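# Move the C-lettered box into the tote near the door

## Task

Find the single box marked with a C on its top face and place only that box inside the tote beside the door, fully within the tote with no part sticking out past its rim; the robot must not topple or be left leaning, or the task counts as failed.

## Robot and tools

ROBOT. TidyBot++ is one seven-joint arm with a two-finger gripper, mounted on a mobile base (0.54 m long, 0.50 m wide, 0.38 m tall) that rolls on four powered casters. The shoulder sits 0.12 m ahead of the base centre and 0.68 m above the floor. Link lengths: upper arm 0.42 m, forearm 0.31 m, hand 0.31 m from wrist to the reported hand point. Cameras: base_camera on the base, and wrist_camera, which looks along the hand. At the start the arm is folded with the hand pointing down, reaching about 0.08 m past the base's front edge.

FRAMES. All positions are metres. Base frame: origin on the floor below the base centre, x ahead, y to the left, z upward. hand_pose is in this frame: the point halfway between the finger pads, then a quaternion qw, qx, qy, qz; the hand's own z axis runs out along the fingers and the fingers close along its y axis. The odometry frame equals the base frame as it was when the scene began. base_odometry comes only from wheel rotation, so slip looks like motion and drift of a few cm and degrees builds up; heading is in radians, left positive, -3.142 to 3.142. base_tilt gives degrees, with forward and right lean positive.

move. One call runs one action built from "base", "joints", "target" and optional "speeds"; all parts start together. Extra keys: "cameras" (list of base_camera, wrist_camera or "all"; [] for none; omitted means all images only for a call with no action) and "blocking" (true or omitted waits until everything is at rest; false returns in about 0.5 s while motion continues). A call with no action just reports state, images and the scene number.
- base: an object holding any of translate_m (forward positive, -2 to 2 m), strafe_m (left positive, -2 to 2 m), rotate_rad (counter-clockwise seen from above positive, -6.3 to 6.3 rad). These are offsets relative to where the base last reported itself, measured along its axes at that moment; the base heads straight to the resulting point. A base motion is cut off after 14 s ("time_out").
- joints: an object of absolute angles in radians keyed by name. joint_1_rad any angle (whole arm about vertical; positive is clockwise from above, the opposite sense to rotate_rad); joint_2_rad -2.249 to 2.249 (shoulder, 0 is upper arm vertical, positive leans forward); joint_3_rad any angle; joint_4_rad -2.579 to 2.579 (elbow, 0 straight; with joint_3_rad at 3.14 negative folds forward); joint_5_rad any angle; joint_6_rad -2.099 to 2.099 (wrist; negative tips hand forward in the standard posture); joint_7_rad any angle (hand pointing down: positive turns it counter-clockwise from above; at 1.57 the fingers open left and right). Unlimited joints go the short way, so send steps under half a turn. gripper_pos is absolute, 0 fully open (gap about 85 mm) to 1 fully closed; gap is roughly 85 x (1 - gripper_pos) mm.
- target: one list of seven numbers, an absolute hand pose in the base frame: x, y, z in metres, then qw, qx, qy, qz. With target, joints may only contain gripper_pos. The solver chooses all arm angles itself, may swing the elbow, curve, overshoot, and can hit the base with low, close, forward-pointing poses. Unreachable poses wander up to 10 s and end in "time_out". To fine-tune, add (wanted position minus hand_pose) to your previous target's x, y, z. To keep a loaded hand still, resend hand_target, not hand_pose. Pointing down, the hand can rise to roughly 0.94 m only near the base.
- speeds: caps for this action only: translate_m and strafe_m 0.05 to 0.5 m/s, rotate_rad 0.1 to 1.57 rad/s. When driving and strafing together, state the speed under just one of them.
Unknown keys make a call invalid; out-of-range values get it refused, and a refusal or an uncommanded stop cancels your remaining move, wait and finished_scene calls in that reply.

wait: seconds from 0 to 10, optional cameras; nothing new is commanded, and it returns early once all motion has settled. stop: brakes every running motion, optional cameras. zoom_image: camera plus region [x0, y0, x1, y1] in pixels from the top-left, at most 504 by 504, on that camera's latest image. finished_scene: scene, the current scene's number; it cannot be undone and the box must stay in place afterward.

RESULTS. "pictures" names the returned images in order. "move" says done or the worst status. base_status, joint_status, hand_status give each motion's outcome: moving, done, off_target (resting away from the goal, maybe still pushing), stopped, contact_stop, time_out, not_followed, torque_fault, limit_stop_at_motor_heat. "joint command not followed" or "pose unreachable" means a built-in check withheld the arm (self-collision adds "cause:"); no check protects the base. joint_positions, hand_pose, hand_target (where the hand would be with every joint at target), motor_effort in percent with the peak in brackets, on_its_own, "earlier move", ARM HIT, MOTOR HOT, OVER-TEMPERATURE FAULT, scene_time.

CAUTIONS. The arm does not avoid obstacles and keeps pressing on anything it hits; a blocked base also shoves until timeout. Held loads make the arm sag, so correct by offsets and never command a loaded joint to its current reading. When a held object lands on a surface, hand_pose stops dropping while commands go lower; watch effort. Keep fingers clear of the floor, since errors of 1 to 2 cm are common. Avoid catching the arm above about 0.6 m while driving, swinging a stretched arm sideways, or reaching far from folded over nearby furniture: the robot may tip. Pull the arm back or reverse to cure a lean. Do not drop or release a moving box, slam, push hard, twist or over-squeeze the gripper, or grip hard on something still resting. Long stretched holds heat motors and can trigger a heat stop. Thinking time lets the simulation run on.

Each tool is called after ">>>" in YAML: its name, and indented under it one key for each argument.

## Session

>>> move:
  joints: {"joint_2_rad": -0.1, "joint_4_rad": -1.2, "joint_6_rad": -0.75}
  cameras: ["all"]

Scene clock: 2.60 s.
move: done
base_odometry: x=+0.000 y=+0.000 heading=+0.000
base_tilt: forward=+0.1 right=-0.4
base_status: not commanded
joint_positions: joint_1_rad=-0.005 joint_2_rad=-0.132 joint_3_rad=+3.124 joint_4_rad=-1.213 joint_5_rad=-0.025 joint_6_rad=-0.830 joint_7_rad=+1.547 gripper_pos=+0.000
joint_status: all done
motor_effort: joint_1_rad=+0(1) joint_2_rad=-16(16) joint_3_rad=+0(1) joint_4_rad=+20(20) joint_5_rad=-1(1) joint_6_rad=+8(9) joint_7_rad=+0(0)
hand_pose: x=+0.6339 y=+0.0198 z=+1.1430 quat_wxyz=(-0.025, +0.816, -0.002, +0.577) (m; base frame)
hand_target: x=+0.6559 y=+0.0197 z=+1.1573 quat_wxyz=(-0.026, +0.799, -0.002, +0.601) (m; base frame)
hand_status: not commanded
pictures: base_camera, wrist_camera
Images, in order (width x height): base_camera 644x364, wrist_camera 644x476.

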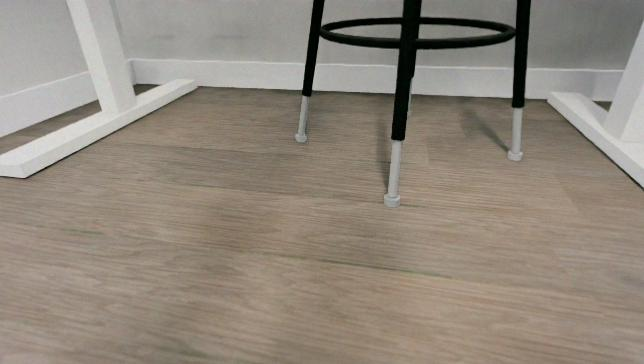

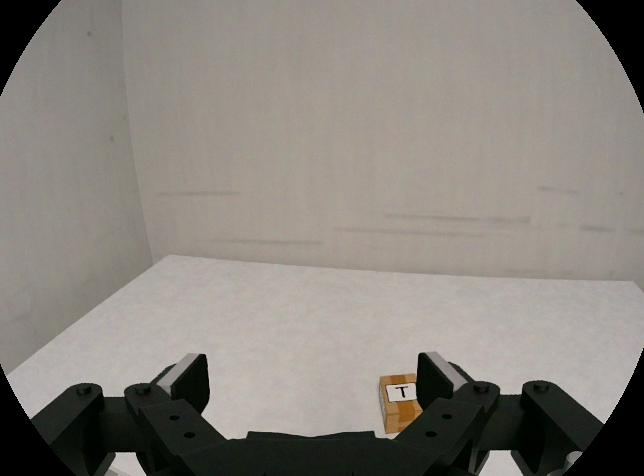

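>>> move:
  joints: {"joint_2_rad": -0.6, "joint_4_rad": -1.2, "joint_6_rad": -1.3}

>>> move:
  base: {"rotate_rad": -1.0}
  cameras: ["all"]

>>> move:
  base: {"rotate_rad": -1.0}
  cameras: ["all"]

>>> move:
  base: {"rotate_rad": -1.0}
  cameras: ["all"]

>>> move:
  base: {"rotate_rad": -1.0}
  cameras: ["all"]

>>> move:
  base: {"rotate_rad": -1.0}
  cameras: ["all"]

Scene clock: 12.53 s.
move: done
base_odometry: x=+0.000 y=+0.000 heading=+0.000
base_tilt: forward=+0.1 right=-0.4
base_status: not commanded
joint_positions: joint_1_rad=-0.005 joint_2_rad=-0.592 joint_3_rad=+3.124 joint_4_rad=-1.205 joint_5_rad=-0.025 joint_6_rad=-1.225 joint_7_rad=+1.547 gripper_pos=+0.000
joint_status: all done
motor_effort: joint_1_rad=+0(1) joint_2_rad=+6(20) joint_3_rad=+0(1) joint_4_rad=+14(21) joint_5_rad=+0(1) joint_6_rad=+8(9) joint_7_rad=+0(0)
hand_pose: x=+0.3651 y=+0.0187 z=+1.2054 quat_wxyz=(-0.021, +0.795, +0.005, +0.606) (m; base frame)
hand_target: x=+0.3530 y=+0.0185 z=+1.1877 quat_wxyz=(-0.020, +0.813, +0.005, +0.581) (m; base frame)
hand_status: not commanded

Scene clock: 14.43 s.
move: done
base_odometry: x=+0.000 y=+0.000 heading=-0.999
base_tilt: forward=+0.0 right=-0.5
base_status: done
joint_positions: joint_1_rad=-0.005 joint_2_rad=-0.592 joint_3_rad=+3.124 joint_4_rad=-1.205 joint_5_rad=-0.025 joint_6_rad=-1.227 joint_7_rad=+1.547 gripper_pos=+0.000
joint_status: not commanded
motor_effort: joint_1_rad=+0(1) joint_2_rad=+6(6) joint_3_rad=+0(1) joint_4_rad=+15(15) joint_5_rad=+0(1) joint_6_rad=+8(9) joint_7_rad=+1(1)
hand_pose: x=+0.3650 y=+0.0187 z=+1.2049 quat_wxyz=(-0.021, +0.796, +0.005, +0.605) (m; base frame)
hand_target: x=+0.3530 y=+0.0185 z=+1.1877 quat_wxyz=(-0.020, +0.813, +0.005, +0.581) (m; base frame)
hand_status: not commanded
pictures: base_camera, wrist_camera
Images, in order (width x height): base_camera 644x364, wrist_camera 644x476.

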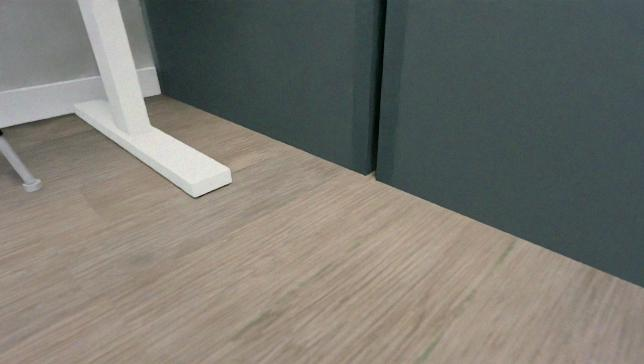

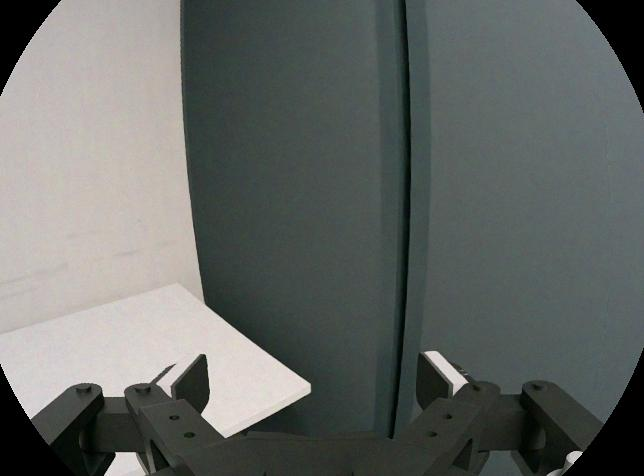

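Scene clock: 16.33 s.
move: done
base_odometry: x=+0.000 y=+0.000 heading=-1.997
base_tilt: forward=+0.0 right=-0.4
base_status: done
joint_positions: joint_1_rad=-0.005 joint_2_rad=-0.592 joint_3_rad=+3.124 joint_4_rad=-1.205 joint_5_rad=-0.025 joint_6_rad=-1.227 joint_7_rad=+1.547 gripper_pos=+0.000
joint_status: not commanded
motor_effort: joint_1_rad=+0(1) joint_2_rad=+6(6) joint_3_rad=+0(1) joint_4_rad=+15(15) joint_5_rad=-1(1) joint_6_rad=+8(8) joint_7_rad=+0(1)
hand_pose: x=+0.3649 y=+0.0187 z=+1.2048 quat_wxyz=(-0.021, +0.796, +0.005, +0.605) (m; base frame)
hand_target: x=+0.3530 y=+0.0185 z=+1.1877 quat_wxyz=(-0.020, +0.813, +0.005, +0.581) (m; base frame)
hand_status: not commanded
pictures: base_camera, wrist_camera
Images, in order (width x height): base_camera 644x364, wrist_camera 644x476.

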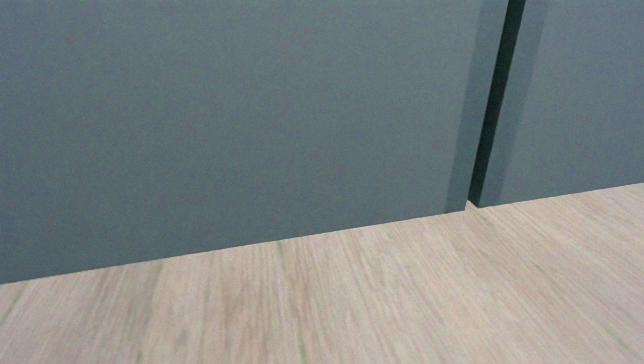

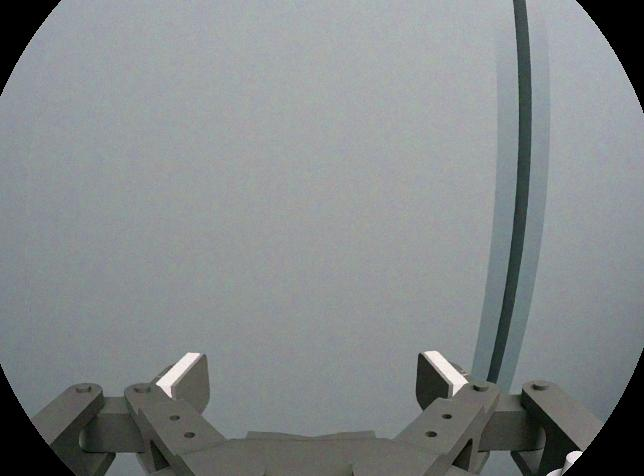

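Scene clock: 18.23 s.
move: done
base_odometry: x=+0.000 y=+0.000 heading=-2.996
base_tilt: forward=+0.1 right=-0.4
base_status: done
joint_positions: joint_1_rad=-0.005 joint_2_rad=-0.592 joint_3_rad=+3.124 joint_4_rad=-1.205 joint_5_rad=-0.025 joint_6_rad=-1.227 joint_7_rad=+1.547 gripper_pos=+0.000
joint_status: not commanded
motor_effort: joint_1_rad=+1(1) joint_2_rad=+6(6) joint_3_rad=+0(1) joint_4_rad=+15(15) joint_5_rad=+0(1) joint_6_rad=+8(9) joint_7_rad=+0(1)
hand_pose: x=+0.3649 y=+0.0187 z=+1.2047 quat_wxyz=(-0.021, +0.796, +0.005, +0.605) (m; base frame)
hand_target: x=+0.3530 y=+0.0185 z=+1.1877 quat_wxyz=(-0.020, +0.813, +0.005, +0.581) (m; base frame)
hand_status: not commanded
pictures: base_camera, wrist_camera
Images, in order (width x height): base_camera 644x364, wrist_camera 644x476.

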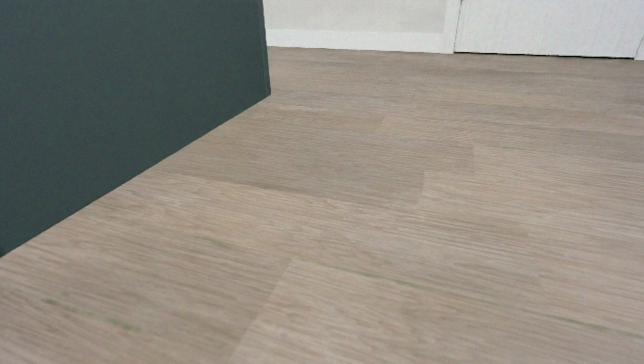

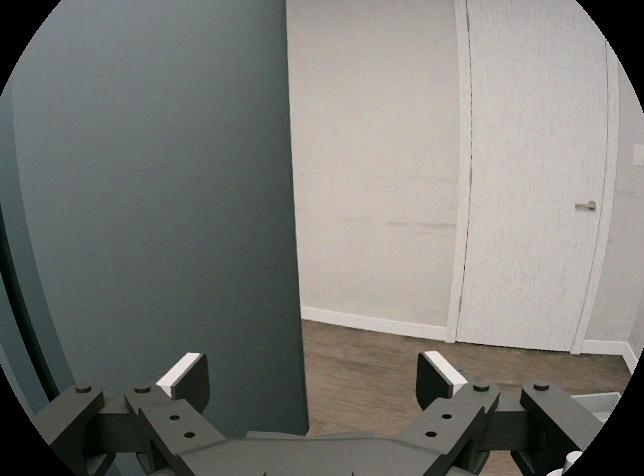

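Scene clock: 20.13 s.
move: done
base_odometry: x=+0.000 y=+0.000 heading=+2.288
base_tilt: forward=+0.1 right=-0.4
base_status: done
joint_positions: joint_1_rad=-0.005 joint_2_rad=-0.592 joint_3_rad=+3.124 joint_4_rad=-1.205 joint_5_rad=-0.025 joint_6_rad=-1.228 joint_7_rad=+1.547 gripper_pos=+0.000
joint_status: not commanded
motor_effort: joint_1_rad=+1(1) joint_2_rad=+6(6) joint_3_rad=+0(1) joint_4_rad=+14(15) joint_5_rad=-1(1) joint_6_rad=+8(8) joint_7_rad=+0(0)
hand_pose: x=+0.3649 y=+0.0187 z=+1.2047 quat_wxyz=(-0.021, +0.796, +0.005, +0.605) (m; base frame)
hand_target: x=+0.3530 y=+0.0185 z=+1.1877 quat_wxyz=(-0.020, +0.813, +0.005, +0.581) (m; base frame)
hand_status: not commanded
pictures: base_camera, wrist_camera
Images, in order (width x height): base_camera 644x364, wrist_camera 644x476.

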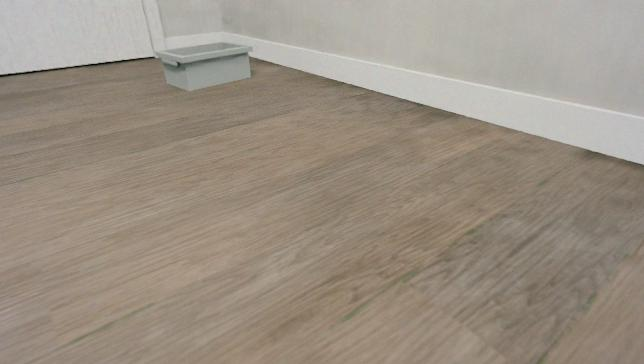

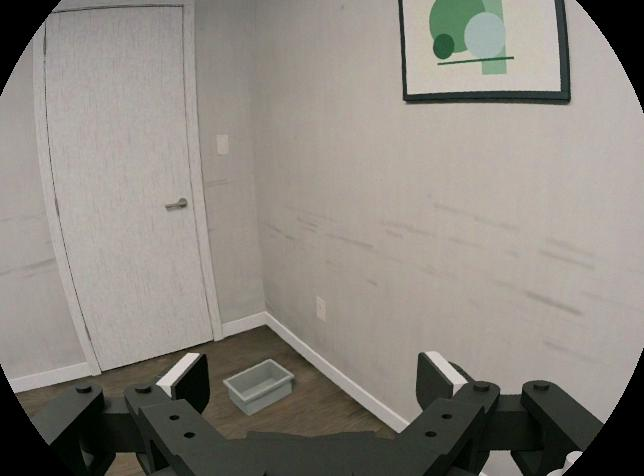

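Scene clock: 22.03 s.
move: done
base_odometry: x=+0.000 y=+0.000 heading=+1.290
base_tilt: forward=+0.0 right=-0.4
base_status: done
joint_positions: joint_1_rad=-0.005 joint_2_rad=-0.592 joint_3_rad=+3.124 joint_4_rad=-1.205 joint_5_rad=-0.025 joint_6_rad=-1.228 joint_7_rad=+1.547 gripper_pos=+0.000
joint_status: not commanded
motor_effort: joint_1_rad=+0(1) joint_2_rad=+6(6) joint_3_rad=+0(1) joint_4_rad=+14(15) joint_5_rad=-1(1) joint_6_rad=+8(8) joint_7_rad=+0(1)
hand_pose: x=+0.3649 y=+0.0187 z=+1.2047 quat_wxyz=(-0.021, +0.796, +0.005, +0.605) (m; base frame)
hand_target: x=+0.3530 y=+0.0185 z=+1.1877 quat_wxyz=(-0.020, +0.813, +0.005, +0.581) (m; base frame)
hand_status: not commanded
pictures: base_camera, wrist_camera
Images, in order (width x height): base_camera 644x364, wrist_camera 644x476.

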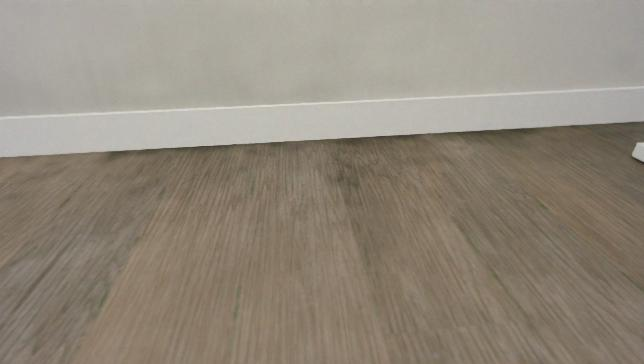

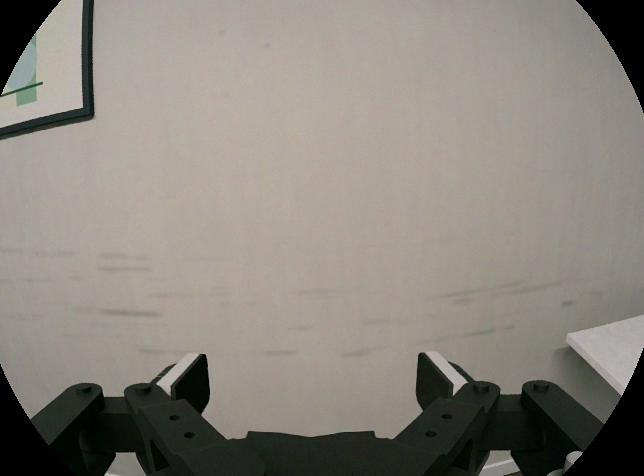

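>>> move:
  base: {"rotate_rad": -3.0}

>>> move:
  base: {"strafe_m": -1.95}
  cameras: ["all"]

Scene clock: 31.83 s.
move: done
base_odometry: x=+0.000 y=+0.000 heading=-1.709
base_tilt: forward=+0.1 right=-0.5
base_status: done
joint_positions: joint_1_rad=-0.005 joint_2_rad=-0.592 joint_3_rad=+3.124 joint_4_rad=-1.205 joint_5_rad=-0.025 joint_6_rad=-1.228 joint_7_rad=+1.547 gripper_pos=+0.000
joint_status: not commanded
motor_effort: joint_1_rad=+0(2) joint_2_rad=+6(6) joint_3_rad=+0(1) joint_4_rad=+15(15) joint_5_rad=-1(1) joint_6_rad=+8(9) joint_7_rad=+0(1)
hand_pose: x=+0.3649 y=+0.0187 z=+1.2046 quat_wxyz=(-0.021, +0.796, +0.005, +0.605) (m; base frame)
hand_target: x=+0.3530 y=+0.0185 z=+1.1877 quat_wxyz=(-0.020, +0.813, +0.005, +0.581) (m; base frame)
hand_status: not commanded

Scene clock: 37.10 s.
move: done
base_odometry: x=-1.932 y=+0.269 heading=-1.710
base_tilt: forward=+0.1 right=-0.4
base_status: done
joint_positions: joint_1_rad=-0.005 joint_2_rad=-0.592 joint_3_rad=+3.124 joint_4_rad=-1.205 joint_5_rad=-0.025 joint_6_rad=-1.228 joint_7_rad=+1.547 gripper_pos=+0.000
joint_status: not commanded
motor_effort: joint_1_rad=+0(1) joint_2_rad=+6(7) joint_3_rad=+0(3) joint_4_rad=+15(15) joint_5_rad=-1(1) joint_6_rad=+8(9) joint_7_rad=+0(1)
hand_pose: x=+0.3648 y=+0.0187 z=+1.2045 quat_wxyz=(-0.021, +0.796, +0.005, +0.605) (m; base frame)
hand_target: x=+0.3530 y=+0.0185 z=+1.1877 quat_wxyz=(-0.020, +0.813, +0.005, +0.581) (m; base frame)
hand_status: not commanded
pictures: base_camera, wrist_camera
Images, in order (width x height): base_camera 644x364, wrist_camera 644x476.

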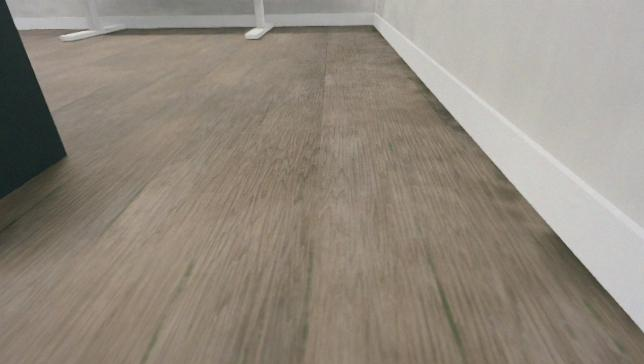

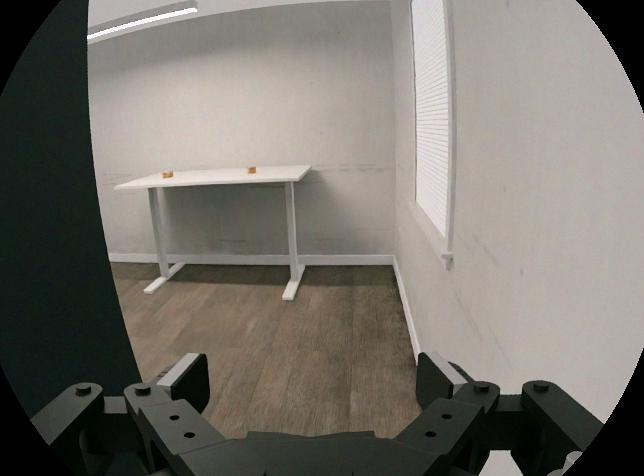

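>>> move:
  base: {"strafe_m": 0.12, "rotate_rad": -0.035}

>>> move:
  base: {"translate_m": 1.9}
  cameras: ["all"]

Scene clock: 42.03 s.
move: done
base_odometry: x=-1.813 y=+0.252 heading=-1.747
base_tilt: forward=+0.1 right=-0.5
base_status: done
joint_positions: joint_1_rad=-0.005 joint_2_rad=-0.592 joint_3_rad=+3.124 joint_4_rad=-1.205 joint_5_rad=-0.025 joint_6_rad=-1.228 joint_7_rad=+1.547 gripper_pos=+0.000
joint_status: not commanded
motor_effort: joint_1_rad=+1(1) joint_2_rad=+6(8) joint_3_rad=+0(3) joint_4_rad=+15(15) joint_5_rad=-1(2) joint_6_rad=+9(9) joint_7_rad=+0(0)
hand_pose: x=+0.3648 y=+0.0188 z=+1.2045 quat_wxyz=(-0.021, +0.796, +0.005, +0.605) (m; base frame)
hand_target: x=+0.3530 y=+0.0185 z=+1.1877 quat_wxyz=(-0.020, +0.813, +0.005, +0.581) (m; base frame)
hand_status: not commanded

Scene clock: 47.17 s.
move: done
base_odometry: x=-2.145 y=-1.619 heading=-1.747
base_tilt: forward=+0.1 right=-0.4
base_status: done
joint_positions: joint_1_rad=-0.005 joint_2_rad=-0.593 joint_3_rad=+3.124 joint_4_rad=-1.205 joint_5_rad=-0.025 joint_6_rad=-1.229 joint_7_rad=+1.547 gripper_pos=+0.000
joint_status: not commanded
motor_effort: joint_1_rad=+0(2) joint_2_rad=+6(10) joint_3_rad=+0(1) joint_4_rad=+15(16) joint_5_rad=-1(1) joint_6_rad=+8(9) joint_7_rad=+0(1)
hand_pose: x=+0.3639 y=+0.0188 z=+1.2048 quat_wxyz=(-0.021, +0.796, +0.005, +0.605) (m; base frame)
hand_target: x=+0.3530 y=+0.0185 z=+1.1877 quat_wxyz=(-0.020, +0.813, +0.005, +0.581) (m; base frame)
hand_status: not commanded
pictures: base_camera, wrist_camera
Images, in order (width x height): base_camera 644x364, wrist_camera 644x476.

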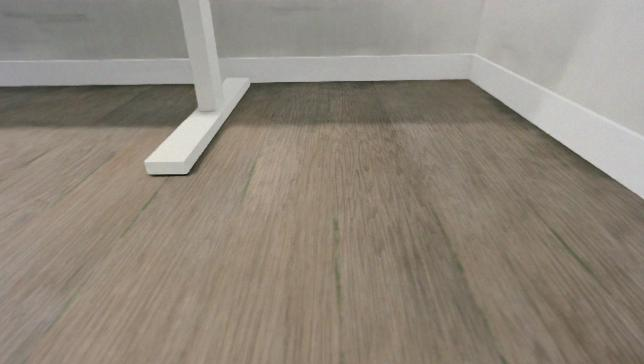

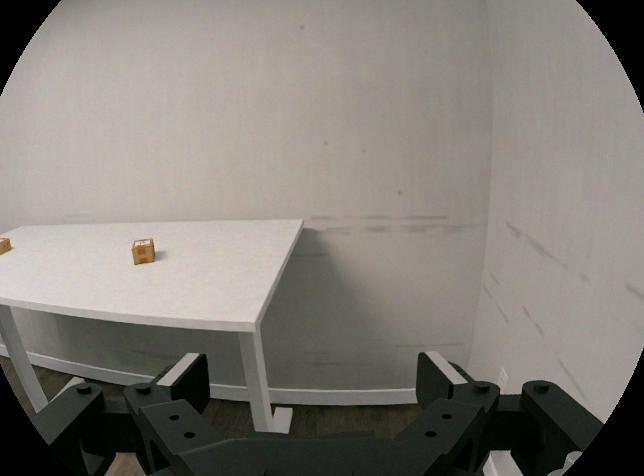

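>>> move:
  base: {"translate_m": 0.12}

>>> move:
  base: {"strafe_m": 1.0}
  cameras: ["all"]

Scene clock: 50.97 s.
move: done
base_odometry: x=-2.166 y=-1.737 heading=-1.746
base_tilt: forward=+0.1 right=-0.4
base_status: done
joint_positions: joint_1_rad=-0.005 joint_2_rad=-0.590 joint_3_rad=+3.124 joint_4_rad=-1.205 joint_5_rad=-0.025 joint_6_rad=-1.229 joint_7_rad=+1.547 gripper_pos=+0.000
joint_status: not commanded
motor_effort: joint_1_rad=+0(1) joint_2_rad=+6(10) joint_3_rad=+0(1) joint_4_rad=+15(16) joint_5_rad=-1(1) joint_6_rad=+8(9) joint_7_rad=+0(0)
hand_pose: x=+0.3653 y=+0.0188 z=+1.2040 quat_wxyz=(-0.021, +0.797, +0.005, +0.604) (m; base frame)
hand_target: x=+0.3530 y=+0.0185 z=+1.1877 quat_wxyz=(-0.020, +0.813, +0.005, +0.581) (m; base frame)
hand_status: not commanded

Scene clock: 54.33 s.
move: done
base_odometry: x=-1.181 y=-1.912 heading=-1.747
base_tilt: forward=+0.1 right=-0.4
base_status: done
joint_positions: joint_1_rad=-0.005 joint_2_rad=-0.590 joint_3_rad=+3.124 joint_4_rad=-1.205 joint_5_rad=-0.025 joint_6_rad=-1.229 joint_7_rad=+1.547 gripper_pos=+0.000
joint_status: not commanded
motor_effort: joint_1_rad=+0(2) joint_2_rad=+6(6) joint_3_rad=-1(4) joint_4_rad=+15(15) joint_5_rad=-1(2) joint_6_rad=+8(9) joint_7_rad=+0(0)
hand_pose: x=+0.3653 y=+0.0187 z=+1.2040 quat_wxyz=(-0.021, +0.797, +0.005, +0.604) (m; base frame)
hand_target: x=+0.3530 y=+0.0185 z=+1.1877 quat_wxyz=(-0.020, +0.813, +0.005, +0.581) (m; base frame)
hand_status: not commanded
pictures: base_camera, wrist_camera
Images, in order (width x height): base_camera 644x364, wrist_camera 644x476.

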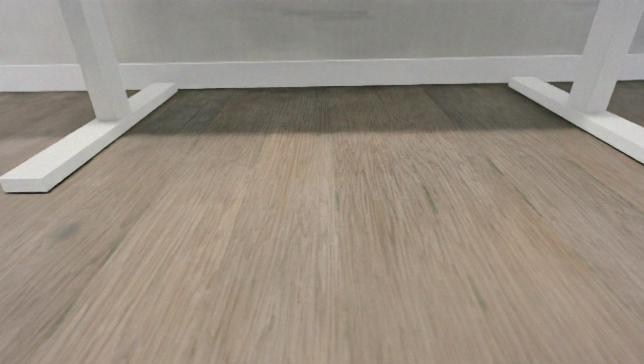

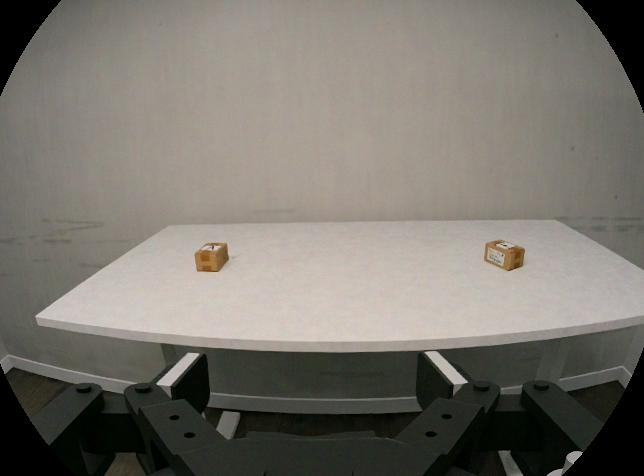

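>>> zoom_image:
  camera: "wrist_camera"
  region: [475, 230, 535, 280]

>>> zoom_image:
  camera: "wrist_camera"
  region: [185, 230, 245, 280]

Scaled by 8.400.

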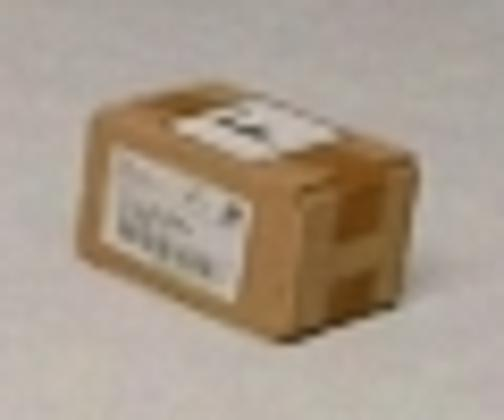

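Scaled by 8.400.

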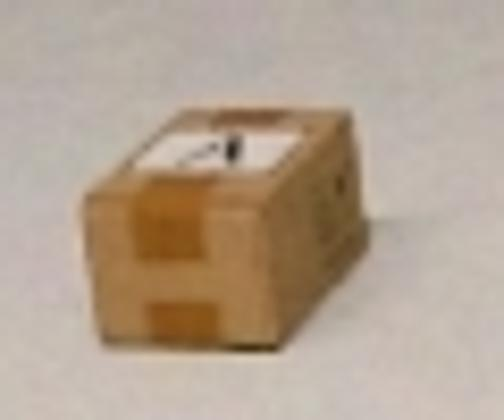

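>>> move:
  base: {"rotate_rad": 1.2}
  cameras: ["all"]

Scene clock: 59.77 s.
move: done
base_odometry: x=-1.181 y=-1.912 heading=-0.548
base_tilt: forward=+0.1 right=-0.4
base_status: done
joint_positions: joint_1_rad=-0.005 joint_2_rad=-0.590 joint_3_rad=+3.124 joint_4_rad=-1.205 joint_5_rad=-0.025 joint_6_rad=-1.229 joint_7_rad=+1.547 gripper_pos=+0.000
joint_status: not commanded
motor_effort: joint_1_rad=+1(2) joint_2_rad=+6(8) joint_3_rad=+0(2) joint_4_rad=+15(16) joint_5_rad=-1(1) joint_6_rad=+8(8) joint_7_rad=+0(0)
hand_pose: x=+0.3653 y=+0.0187 z=+1.2040 quat_wxyz=(-0.021, +0.797, +0.005, +0.604) (m; base frame)
hand_target: x=+0.3530 y=+0.0185 z=+1.1877 quat_wxyz=(-0.020, +0.813, +0.005, +0.581) (m; base frame)
hand_status: not commanded
pictures: base_camera, wrist_camera
Images, in order (width x height): base_camera 644x364, wrist_camera 644x476.

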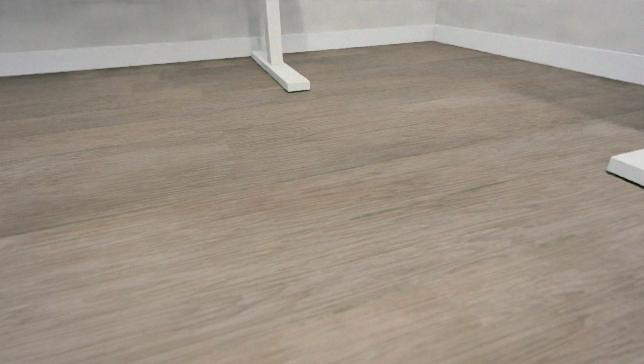

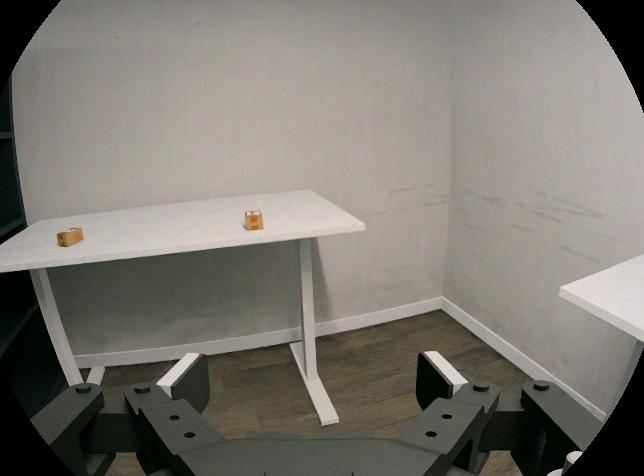

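>>> move:
  base: {"translate_m": 0.45, "strafe_m": 0.55, "rotate_rad": 0.38}
  cameras: ["all"]

Scene clock: 64.63 s.
move: done
base_odometry: x=-0.510 y=-1.677 heading=-0.167
base_tilt: forward=+0.0 right=-0.4
base_status: done
joint_positions: joint_1_rad=-0.005 joint_2_rad=-0.593 joint_3_rad=+3.124 joint_4_rad=-1.205 joint_5_rad=-0.025 joint_6_rad=-1.229 joint_7_rad=+1.547 gripper_pos=+0.000
joint_status: not commanded
motor_effort: joint_1_rad=+1(1) joint_2_rad=+6(10) joint_3_rad=+0(3) joint_4_rad=+15(16) joint_5_rad=+0(2) joint_6_rad=+8(9) joint_7_rad=+0(1)
hand_pose: x=+0.3641 y=+0.0187 z=+1.2045 quat_wxyz=(-0.021, +0.796, +0.005, +0.605) (m; base frame)
hand_target: x=+0.3530 y=+0.0185 z=+1.1877 quat_wxyz=(-0.020, +0.813, +0.005, +0.581) (m; base frame)
hand_status: not commanded
pictures: base_camera, wrist_camera
Images, in order (width x height): base_camera 644x364, wrist_camera 644x476.

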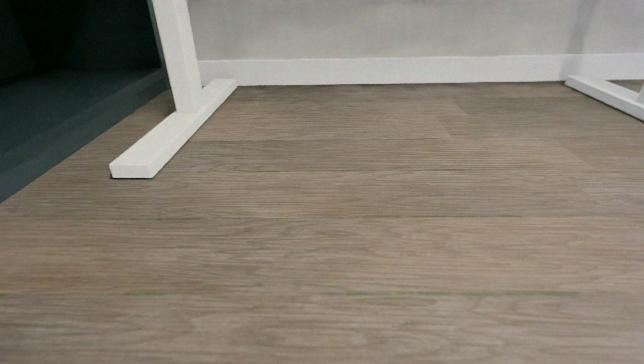

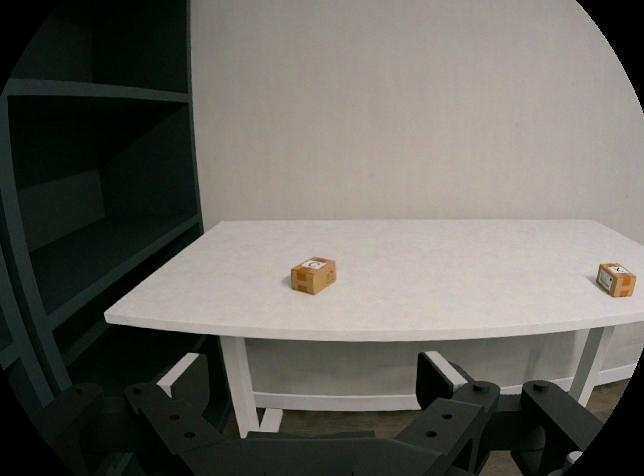

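>>> zoom_image:
  camera: "wrist_camera"
  region: [285, 250, 345, 300]

Scaled by 8.400.

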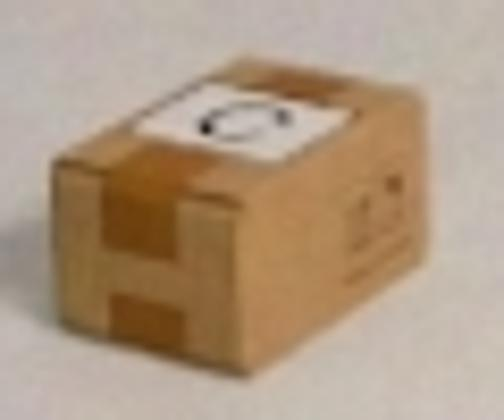

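>>> move:
  base: {"translate_m": 0.55, "strafe_m": 0.16}
  speeds: {"translate_m": 0.3}

>>> move:
  joints: {"joint_1_rad": 0.25, "joint_2_rad": 0.0, "joint_4_rad": -0.65, "joint_6_rad": -1.8}
  cameras: ["all"]

Scene clock: 77.73 s.
move: done
base_odometry: x=+0.059 y=-1.610 heading=-0.167
base_tilt: forward=+0.1 right=-0.4
base_status: done
joint_positions: joint_1_rad=-0.005 joint_2_rad=-0.594 joint_3_rad=+3.124 joint_4_rad=-1.205 joint_5_rad=-0.025 joint_6_rad=-1.230 joint_7_rad=+1.547 gripper_pos=+0.000
joint_status: not commanded
motor_effort: joint_1_rad=+0(1) joint_2_rad=+6(9) joint_3_rad=+0(1) joint_4_rad=+15(16) joint_5_rad=-1(1) joint_6_rad=+8(9) joint_7_rad=+0(1)
hand_pose: x=+0.3632 y=+0.0187 z=+1.2049 quat_wxyz=(-0.021, +0.796, +0.005, +0.605) (m; base frame)
hand_target: x=+0.3530 y=+0.0185 z=+1.1877 quat_wxyz=(-0.020, +0.813, +0.005, +0.581) (m; base frame)
hand_status: not commanded

Scene clock: 79.90 s.
move: done
base_odometry: x=+0.059 y=-1.610 heading=-0.167
base_tilt: forward=+0.1 right=-0.4
base_status: not commanded
joint_positions: joint_1_rad=+0.227 joint_2_rad=-0.017 joint_3_rad=+3.124 joint_4_rad=-0.666 joint_5_rad=-0.025 joint_6_rad=-1.724 joint_7_rad=+1.547 gripper_pos=+0.000
joint_status: all done
motor_effort: joint_1_rad=+0(1) joint_2_rad=-14(17) joint_3_rad=+0(1) joint_4_rad=+14(15) joint_5_rad=+0(1) joint_6_rad=+6(9) joint_7_rad=+0(1)
hand_pose: x=+0.5112 y=-0.0741 z=+1.1291 quat_wxyz=(+0.024, +0.921, -0.102, +0.374) (m; base frame)
hand_target: x=+0.4991 y=-0.0808 z=+1.1131 quat_wxyz=(+0.025, +0.934, -0.114, +0.338) (m; base frame)
hand_status: not commanded
pictures: base_camera, wrist_camera
Images, in order (width x height): base_camera 644x364, wrist_camera 644x476.

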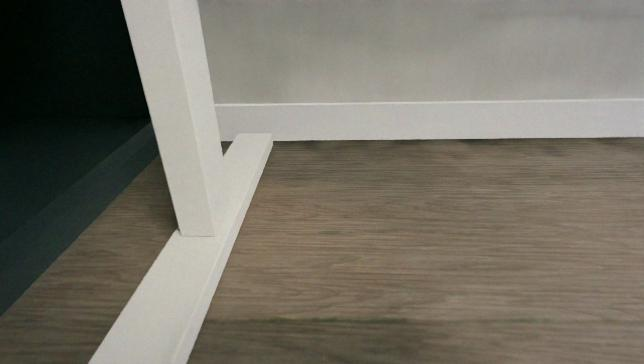

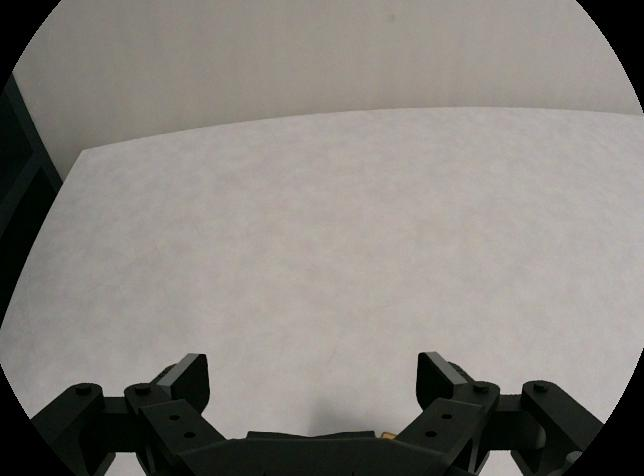

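>>> move:
  base: {"translate_m": -0.18}
  speeds: {"translate_m": 0.25}
  cameras: ["all"]

Scene clock: 83.50 s.
move: done
base_odometry: x=-0.119 y=-1.580 heading=-0.167
base_tilt: forward=+0.1 right=-0.5
base_status: done
joint_positions: joint_1_rad=+0.230 joint_2_rad=-0.010 joint_3_rad=+3.124 joint_4_rad=-0.662 joint_5_rad=-0.025 joint_6_rad=-1.729 joint_7_rad=+1.547 gripper_pos=+0.000
joint_status: not commanded
motor_effort: joint_1_rad=+0(2) joint_2_rad=-15(20) joint_3_rad=-1(2) joint_4_rad=+14(15) joint_5_rad=-1(1) joint_6_rad=+6(7) joint_7_rad=+0(0)
hand_pose: x=+0.5126 y=-0.0754 z=+1.1271 quat_wxyz=(+0.024, +0.923, -0.103, +0.371) (m; base frame)
hand_target: x=+0.4991 y=-0.0808 z=+1.1131 quat_wxyz=(+0.025, +0.934, -0.114, +0.338) (m; base frame)
hand_status: not commanded
pictures: base_camera, wrist_camera
Images, in order (width x height): base_camera 644x364, wrist_camera 644x476.

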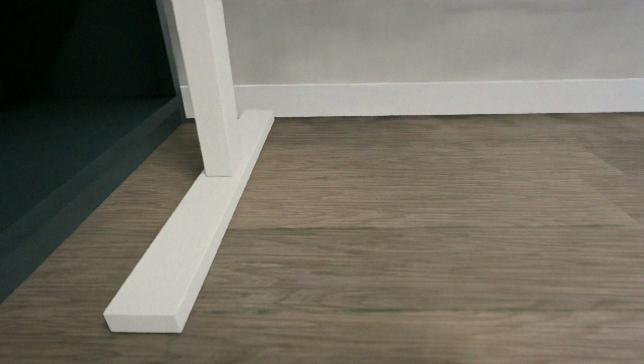

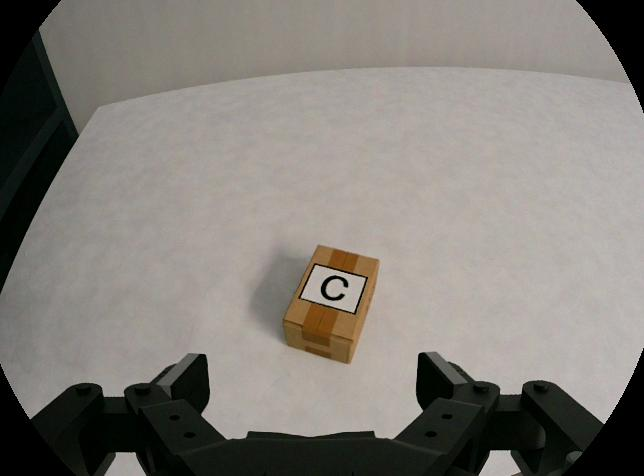

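>>> move:
  target: [0.58, -0.092, 1.06, 0.0805, 0.916, -0.2338, 0.3155]
  cameras: ["wrist_camera"]

Scene clock: 97.47 s.
move: done
base_odometry: x=-0.119 y=-1.580 heading=-0.167
base_tilt: forward=+0.1 right=-0.4
base_status: not commanded
joint_positions: joint_1_rad=-0.068 joint_2_rad=+0.111 joint_3_rad=+3.249 joint_4_rad=-0.714 joint_5_rad=+0.224 joint_6_rad=-1.729 joint_7_rad=+1.274 gripper_pos=+0.000
joint_status: not commanded
motor_effort: joint_1_rad=+0(2) joint_2_rad=-21(23) joint_3_rad=+0(1) joint_4_rad=+15(16) joint_5_rad=+1(1) joint_6_rad=+5(6) joint_7_rad=+0(1)
hand_pose: x=+0.5621 y=-0.0797 z=+1.0606 quat_wxyz=(+0.068, +0.929, -0.205, +0.299) (m; base frame)
hand_target: x=+0.5800 y=-0.0920 z=+1.0600 quat_wxyz=(+0.081, +0.916, -0.234, +0.316) (m; base frame)
hand_status: done (0.022 m and 4.3 deg from the pose sent, 0.097 m and 17.5 deg at the start)
pictures: wrist_camera
Images, in order (width x height): wrist_camera 644x476.

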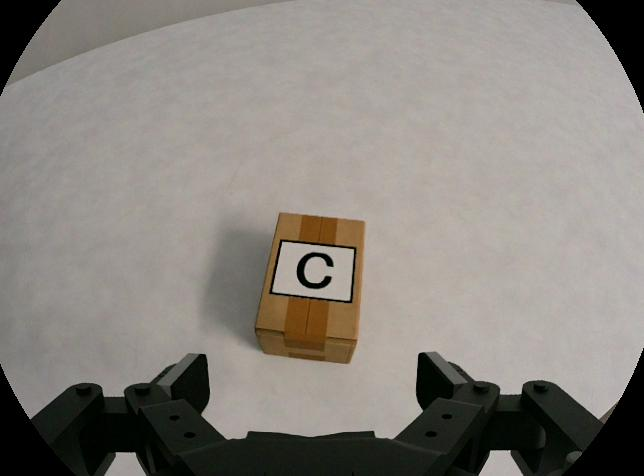

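>>> move:
  target: [0.624, -0.116, 1.02, 0.0805, 0.916, -0.2338, 0.3155]
  cameras: ["wrist_camera"]

Scene clock: 105.23 s.
move: done
base_odometry: x=-0.119 y=-1.580 heading=-0.167
base_tilt: forward=+0.0 right=-0.4
base_status: not commanded
joint_positions: joint_1_rad=-0.053 joint_2_rad=+0.150 joint_3_rad=+3.282 joint_4_rad=-0.823 joint_5_rad=+0.225 joint_6_rad=-1.596 joint_7_rad=+1.273 gripper_pos=+0.000
joint_status: not commanded
motor_effort: joint_1_rad=+0(2) joint_2_rad=-23(26) joint_3_rad=-1(1) joint_4_rad=+16(17) joint_5_rad=+1(2) joint_6_rad=+5(5) joint_7_rad=+0(1)
hand_pose: x=+0.6003 y=-0.1025 z=+1.0215 quat_wxyz=(+0.086, +0.928, -0.212, +0.293) (m; base frame)
hand_target: x=+0.6240 y=-0.1160 z=+1.0200 quat_wxyz=(+0.081, +0.916, -0.234, +0.316) (m; base frame)
hand_status: done (0.027 m and 3.9 deg from the pose sent, 0.082 m and 4.3 deg at the start)
pictures: wrist_camera
Images, in order (width x height): wrist_camera 644x476.

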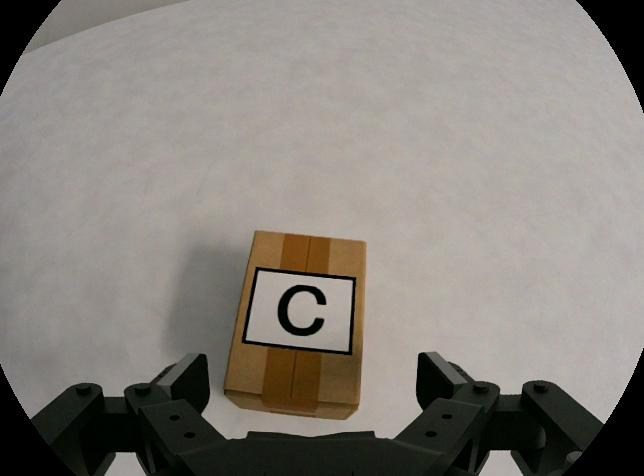

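>>> move:
  target: [0.642, -0.116, 0.998, 0.0805, 0.916, -0.2338, 0.3155]
  cameras: ["wrist_camera"]

Scene clock: 111.00 s.
move: done
base_odometry: x=-0.119 y=-1.580 heading=-0.167
base_tilt: forward=+0.1 right=-0.4
base_status: not commanded
joint_positions: joint_1_rad=-0.053 joint_2_rad=+0.160 joint_3_rad=+3.282 joint_4_rad=-0.885 joint_5_rad=+0.225 joint_6_rad=-1.520 joint_7_rad=+1.269 gripper_pos=+0.000
joint_status: not commanded
motor_effort: joint_1_rad=+0(1) joint_2_rad=-25(26) joint_3_rad=+0(1) joint_4_rad=+17(18) joint_5_rad=+1(2) joint_6_rad=+5(5) joint_7_rad=+0(0)
hand_pose: x=+0.6177 y=-0.1038 z=+1.0025 quat_wxyz=(+0.088, +0.929, -0.206, +0.295) (m; base frame)
hand_target: x=+0.6420 y=-0.1160 z=+0.9980 quat_wxyz=(+0.081, +0.916, -0.234, +0.316) (m; base frame)
hand_status: done (0.028 m and 4.3 deg from the pose sent, 0.050 m and 3.9 deg at the start)
pictures: wrist_camera
Images, in order (width x height): wrist_camera 644x476.

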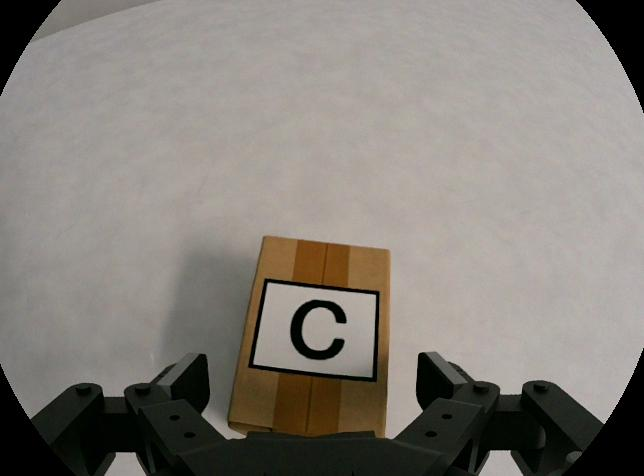

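>>> move:
  target: [0.661, -0.124, 0.966, 0.0805, 0.916, -0.2338, 0.3155]
  cameras: ["wrist_camera"]

Scene clock: 115.03 s.
move: done
base_odometry: x=-0.119 y=-1.580 heading=-0.167
base_tilt: forward=+0.1 right=-0.4
base_status: not commanded
joint_positions: joint_1_rad=-0.052 joint_2_rad=+0.172 joint_3_rad=+3.290 joint_4_rad=-0.982 joint_5_rad=+0.225 joint_6_rad=-1.412 joint_7_rad=+1.267 gripper_pos=+0.000
joint_status: not commanded
motor_effort: joint_1_rad=+0(1) joint_2_rad=-26(28) joint_3_rad=+0(1) joint_4_rad=+18(19) joint_5_rad=+2(2) joint_6_rad=+5(5) joint_7_rad=+0(0)
hand_pose: x=+0.6380 y=-0.1089 z=+0.9718 quat_wxyz=(+0.093, +0.930, -0.199, +0.295) (m; base frame)
hand_target: x=+0.6610 y=-0.1240 z=+0.9660 quat_wxyz=(+0.081, +0.916, -0.234, +0.316) (m; base frame)
hand_status: done (0.028 m and 5.1 deg from the pose sent, 0.060 m and 4.3 deg at the start)
pictures: wrist_camera
Images, in order (width x height): wrist_camera 644x476.

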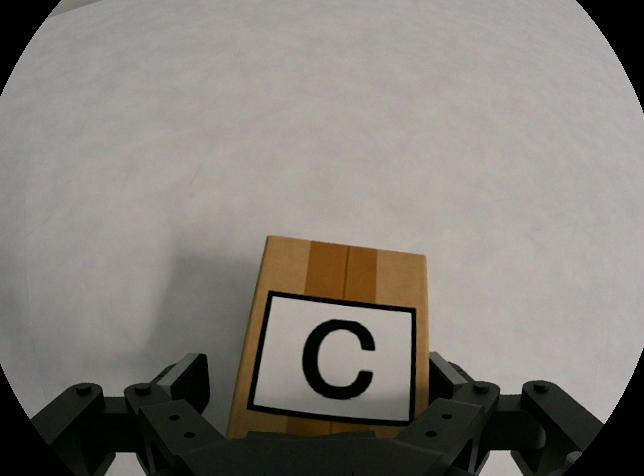

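>>> move:
  joints: {"gripper_pos": 0.45}

>>> move:
  joints: {"gripper_pos": 0.75}
  cameras: ["wrist_camera"]

Scene clock: 117.87 s.
move: off_target
base_odometry: x=-0.119 y=-1.580 heading=-0.167
base_tilt: forward=+0.1 right=-0.4
base_status: not commanded
joint_positions: joint_1_rad=-0.051 joint_2_rad=+0.167 joint_3_rad=+3.294 joint_4_rad=-0.978 joint_5_rad=+0.224 joint_6_rad=-1.399 joint_7_rad=+1.265 gripper_pos=+0.342
joint_status: gripper_pos off_target (ended at +0.342, target +0.450)
motor_effort: joint_1_rad=+1(1) joint_2_rad=-21(28) joint_3_rad=+1(2) joint_4_rad=+14(19) joint_5_rad=+1(2) joint_6_rad=+4(5) joint_7_rad=+0(1)
hand_pose: x=+0.6401 y=-0.1113 z=+0.9782 quat_wxyz=(+0.092, +0.927, -0.201, +0.305) (m; base frame)
hand_target: x=+0.6610 y=-0.1240 z=+0.9660 quat_wxyz=(+0.081, +0.916, -0.234, +0.316) (m; base frame)
hand_status: not commanded

Scene clock: 118.57 s.
move: off_target
base_odometry: x=-0.119 y=-1.580 heading=-0.167
base_tilt: forward=+0.1 right=-0.4
base_status: not commanded
joint_positions: joint_1_rad=-0.051 joint_2_rad=+0.167 joint_3_rad=+3.294 joint_4_rad=-0.978 joint_5_rad=+0.224 joint_6_rad=-1.399 joint_7_rad=+1.265 gripper_pos=+0.342
joint_status: gripper_pos off_target (ended at +0.342, target +0.750)
motor_effort: joint_1_rad=+1(1) joint_2_rad=-22(22) joint_3_rad=+0(1) joint_4_rad=+15(15) joint_5_rad=+2(2) joint_6_rad=+4(4) joint_7_rad=+0(0)
hand_pose: x=+0.6400 y=-0.1113 z=+0.9785 quat_wxyz=(+0.092, +0.926, -0.201, +0.305) (m; base frame)
hand_target: x=+0.6610 y=-0.1240 z=+0.9660 quat_wxyz=(+0.081, +0.916, -0.234, +0.316) (m; base frame)
hand_status: not commanded
pictures: wrist_camera
Images, in order (width x height): wrist_camera 644x476.

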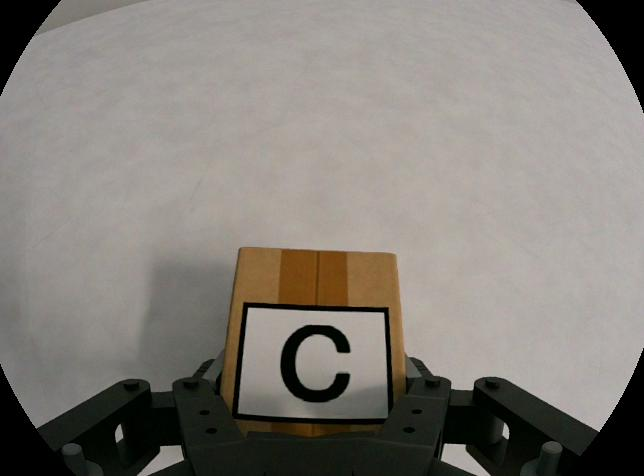

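Lift, back off, retract.

>>> move:
  target: [0.62, -0.11, 1.06, 0.0805, 0.916, -0.2338, 0.3155]
  cameras: ["wrist_camera"]

>>> move:
  base: {"translate_m": -0.5}
  speeds: {"translate_m": 0.35}

>>> move:
  joints: {"joint_1_rad": 0.0, "joint_2_rad": -0.35, "joint_3_rad": 3.14, "joint_4_rad": -2.1, "joint_5_rad": 0.0, "joint_6_rad": -1.35, "joint_7_rad": 1.57}
  cameras: ["all"]

Scene clock: 122.60 s.
move: done
base_odometry: x=-0.119 y=-1.580 heading=-0.167
base_tilt: forward=+0.1 right=-0.4
base_status: not commanded
joint_positions: joint_1_rad=-0.051 joint_2_rad=+0.218 joint_3_rad=+3.311 joint_4_rad=-0.585 joint_5_rad=+0.216 joint_6_rad=-1.628 joint_7_rad=+1.265 gripper_pos=+0.342
joint_status: not commanded
motor_effort: joint_1_rad=+0(1) joint_2_rad=-26(30) joint_3_rad=+1(1) joint_4_rad=+16(20) joint_5_rad=+1(2) joint_6_rad=+6(6) joint_7_rad=+0(0)
hand_pose: x=+0.6256 y=-0.1092 z=+1.0833 quat_wxyz=(+0.082, +0.901, -0.230, +0.357) (m; base frame)
hand_target: x=+0.6200 y=-0.1100 z=+1.0600 quat_wxyz=(+0.081, +0.916, -0.234, +0.316) (m; base frame)
hand_status: done (0.024 m and 5.1 deg from the pose sent, 0.084 m and 4.3 deg at the start)
pictures: wrist_camera
Images, in order (width x height): wrist_camera 644x476.

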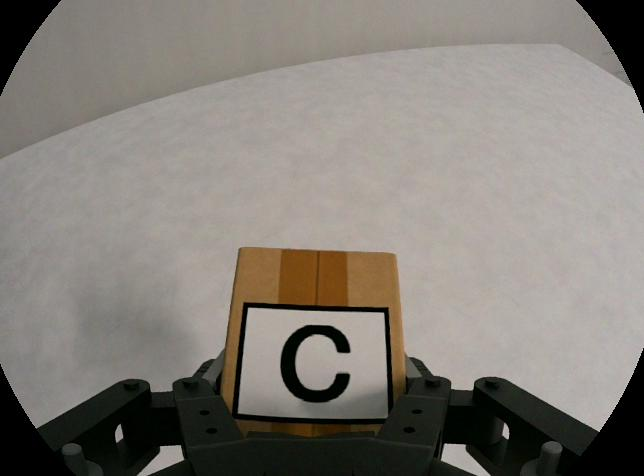

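Scene clock: 125.10 s.
move: done
base_odometry: x=-0.612 y=-1.497 heading=-0.167
base_tilt: forward=+0.0 right=-0.4
base_status: done
joint_positions: joint_1_rad=-0.051 joint_2_rad=+0.235 joint_3_rad=+3.312 joint_4_rad=-0.583 joint_5_rad=+0.214 joint_6_rad=-1.635 joint_7_rad=+1.265 gripper_pos=+0.342
joint_status: not commanded
motor_effort: joint_1_rad=+1(2) joint_2_rad=-27(30) joint_3_rad=+0(1) joint_4_rad=+16(17) joint_5_rad=+2(2) joint_6_rad=+6(7) joint_7_rad=+0(0)
hand_pose: x=+0.6311 y=-0.1085 z=+1.0742 quat_wxyz=(+0.084, +0.905, -0.230, +0.348) (m; base frame)
hand_target: x=+0.6200 y=-0.1100 z=+1.0600 quat_wxyz=(+0.081, +0.916, -0.234, +0.316) (m; base frame)
hand_status: not commanded

Scene clock: 127.87 s.
move: done
base_odometry: x=-0.612 y=-1.497 heading=-0.167
base_tilt: forward=+0.0 right=-0.4
base_status: not commanded
joint_positions: joint_1_rad=-0.024 joint_2_rad=-0.327 joint_3_rad=+3.165 joint_4_rad=-2.089 joint_5_rad=+0.040 joint_6_rad=-1.428 joint_7_rad=+1.514 gripper_pos=+0.342
joint_status: all done
motor_effort: joint_1_rad=-1(2) joint_2_rad=-5(28) joint_3_rad=+0(2) joint_4_rad=+17(19) joint_5_rad=+0(2) joint_6_rad=-1(7) joint_7_rad=+0(1)
hand_pose: x=+0.2780 y=-0.0109 z=+0.7099 quat_wxyz=(+0.017, +0.999, -0.024, -0.023) (m; base frame)
hand_target: x=+0.2970 y=+0.0016 z=+0.7100 quat_wxyz=(+0.000, +1.000, +0.000, +0.021) (m; base frame)
hand_status: not commanded
pictures: base_camera, wrist_camera
Images, in order (width x height): base_camera 644x364, wrist_camera 644x476.

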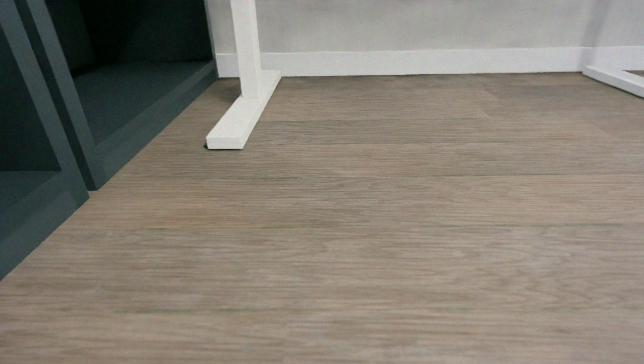

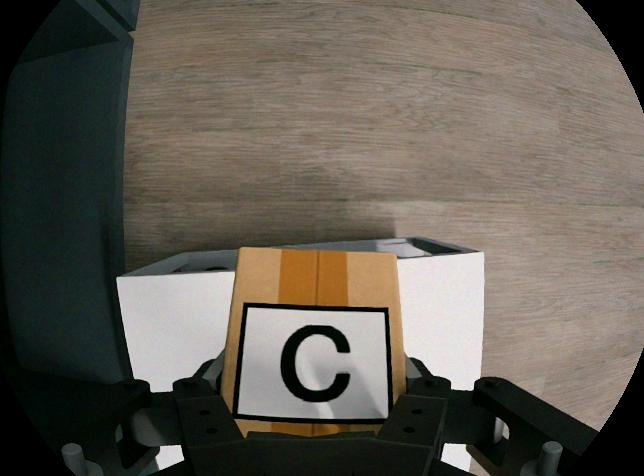

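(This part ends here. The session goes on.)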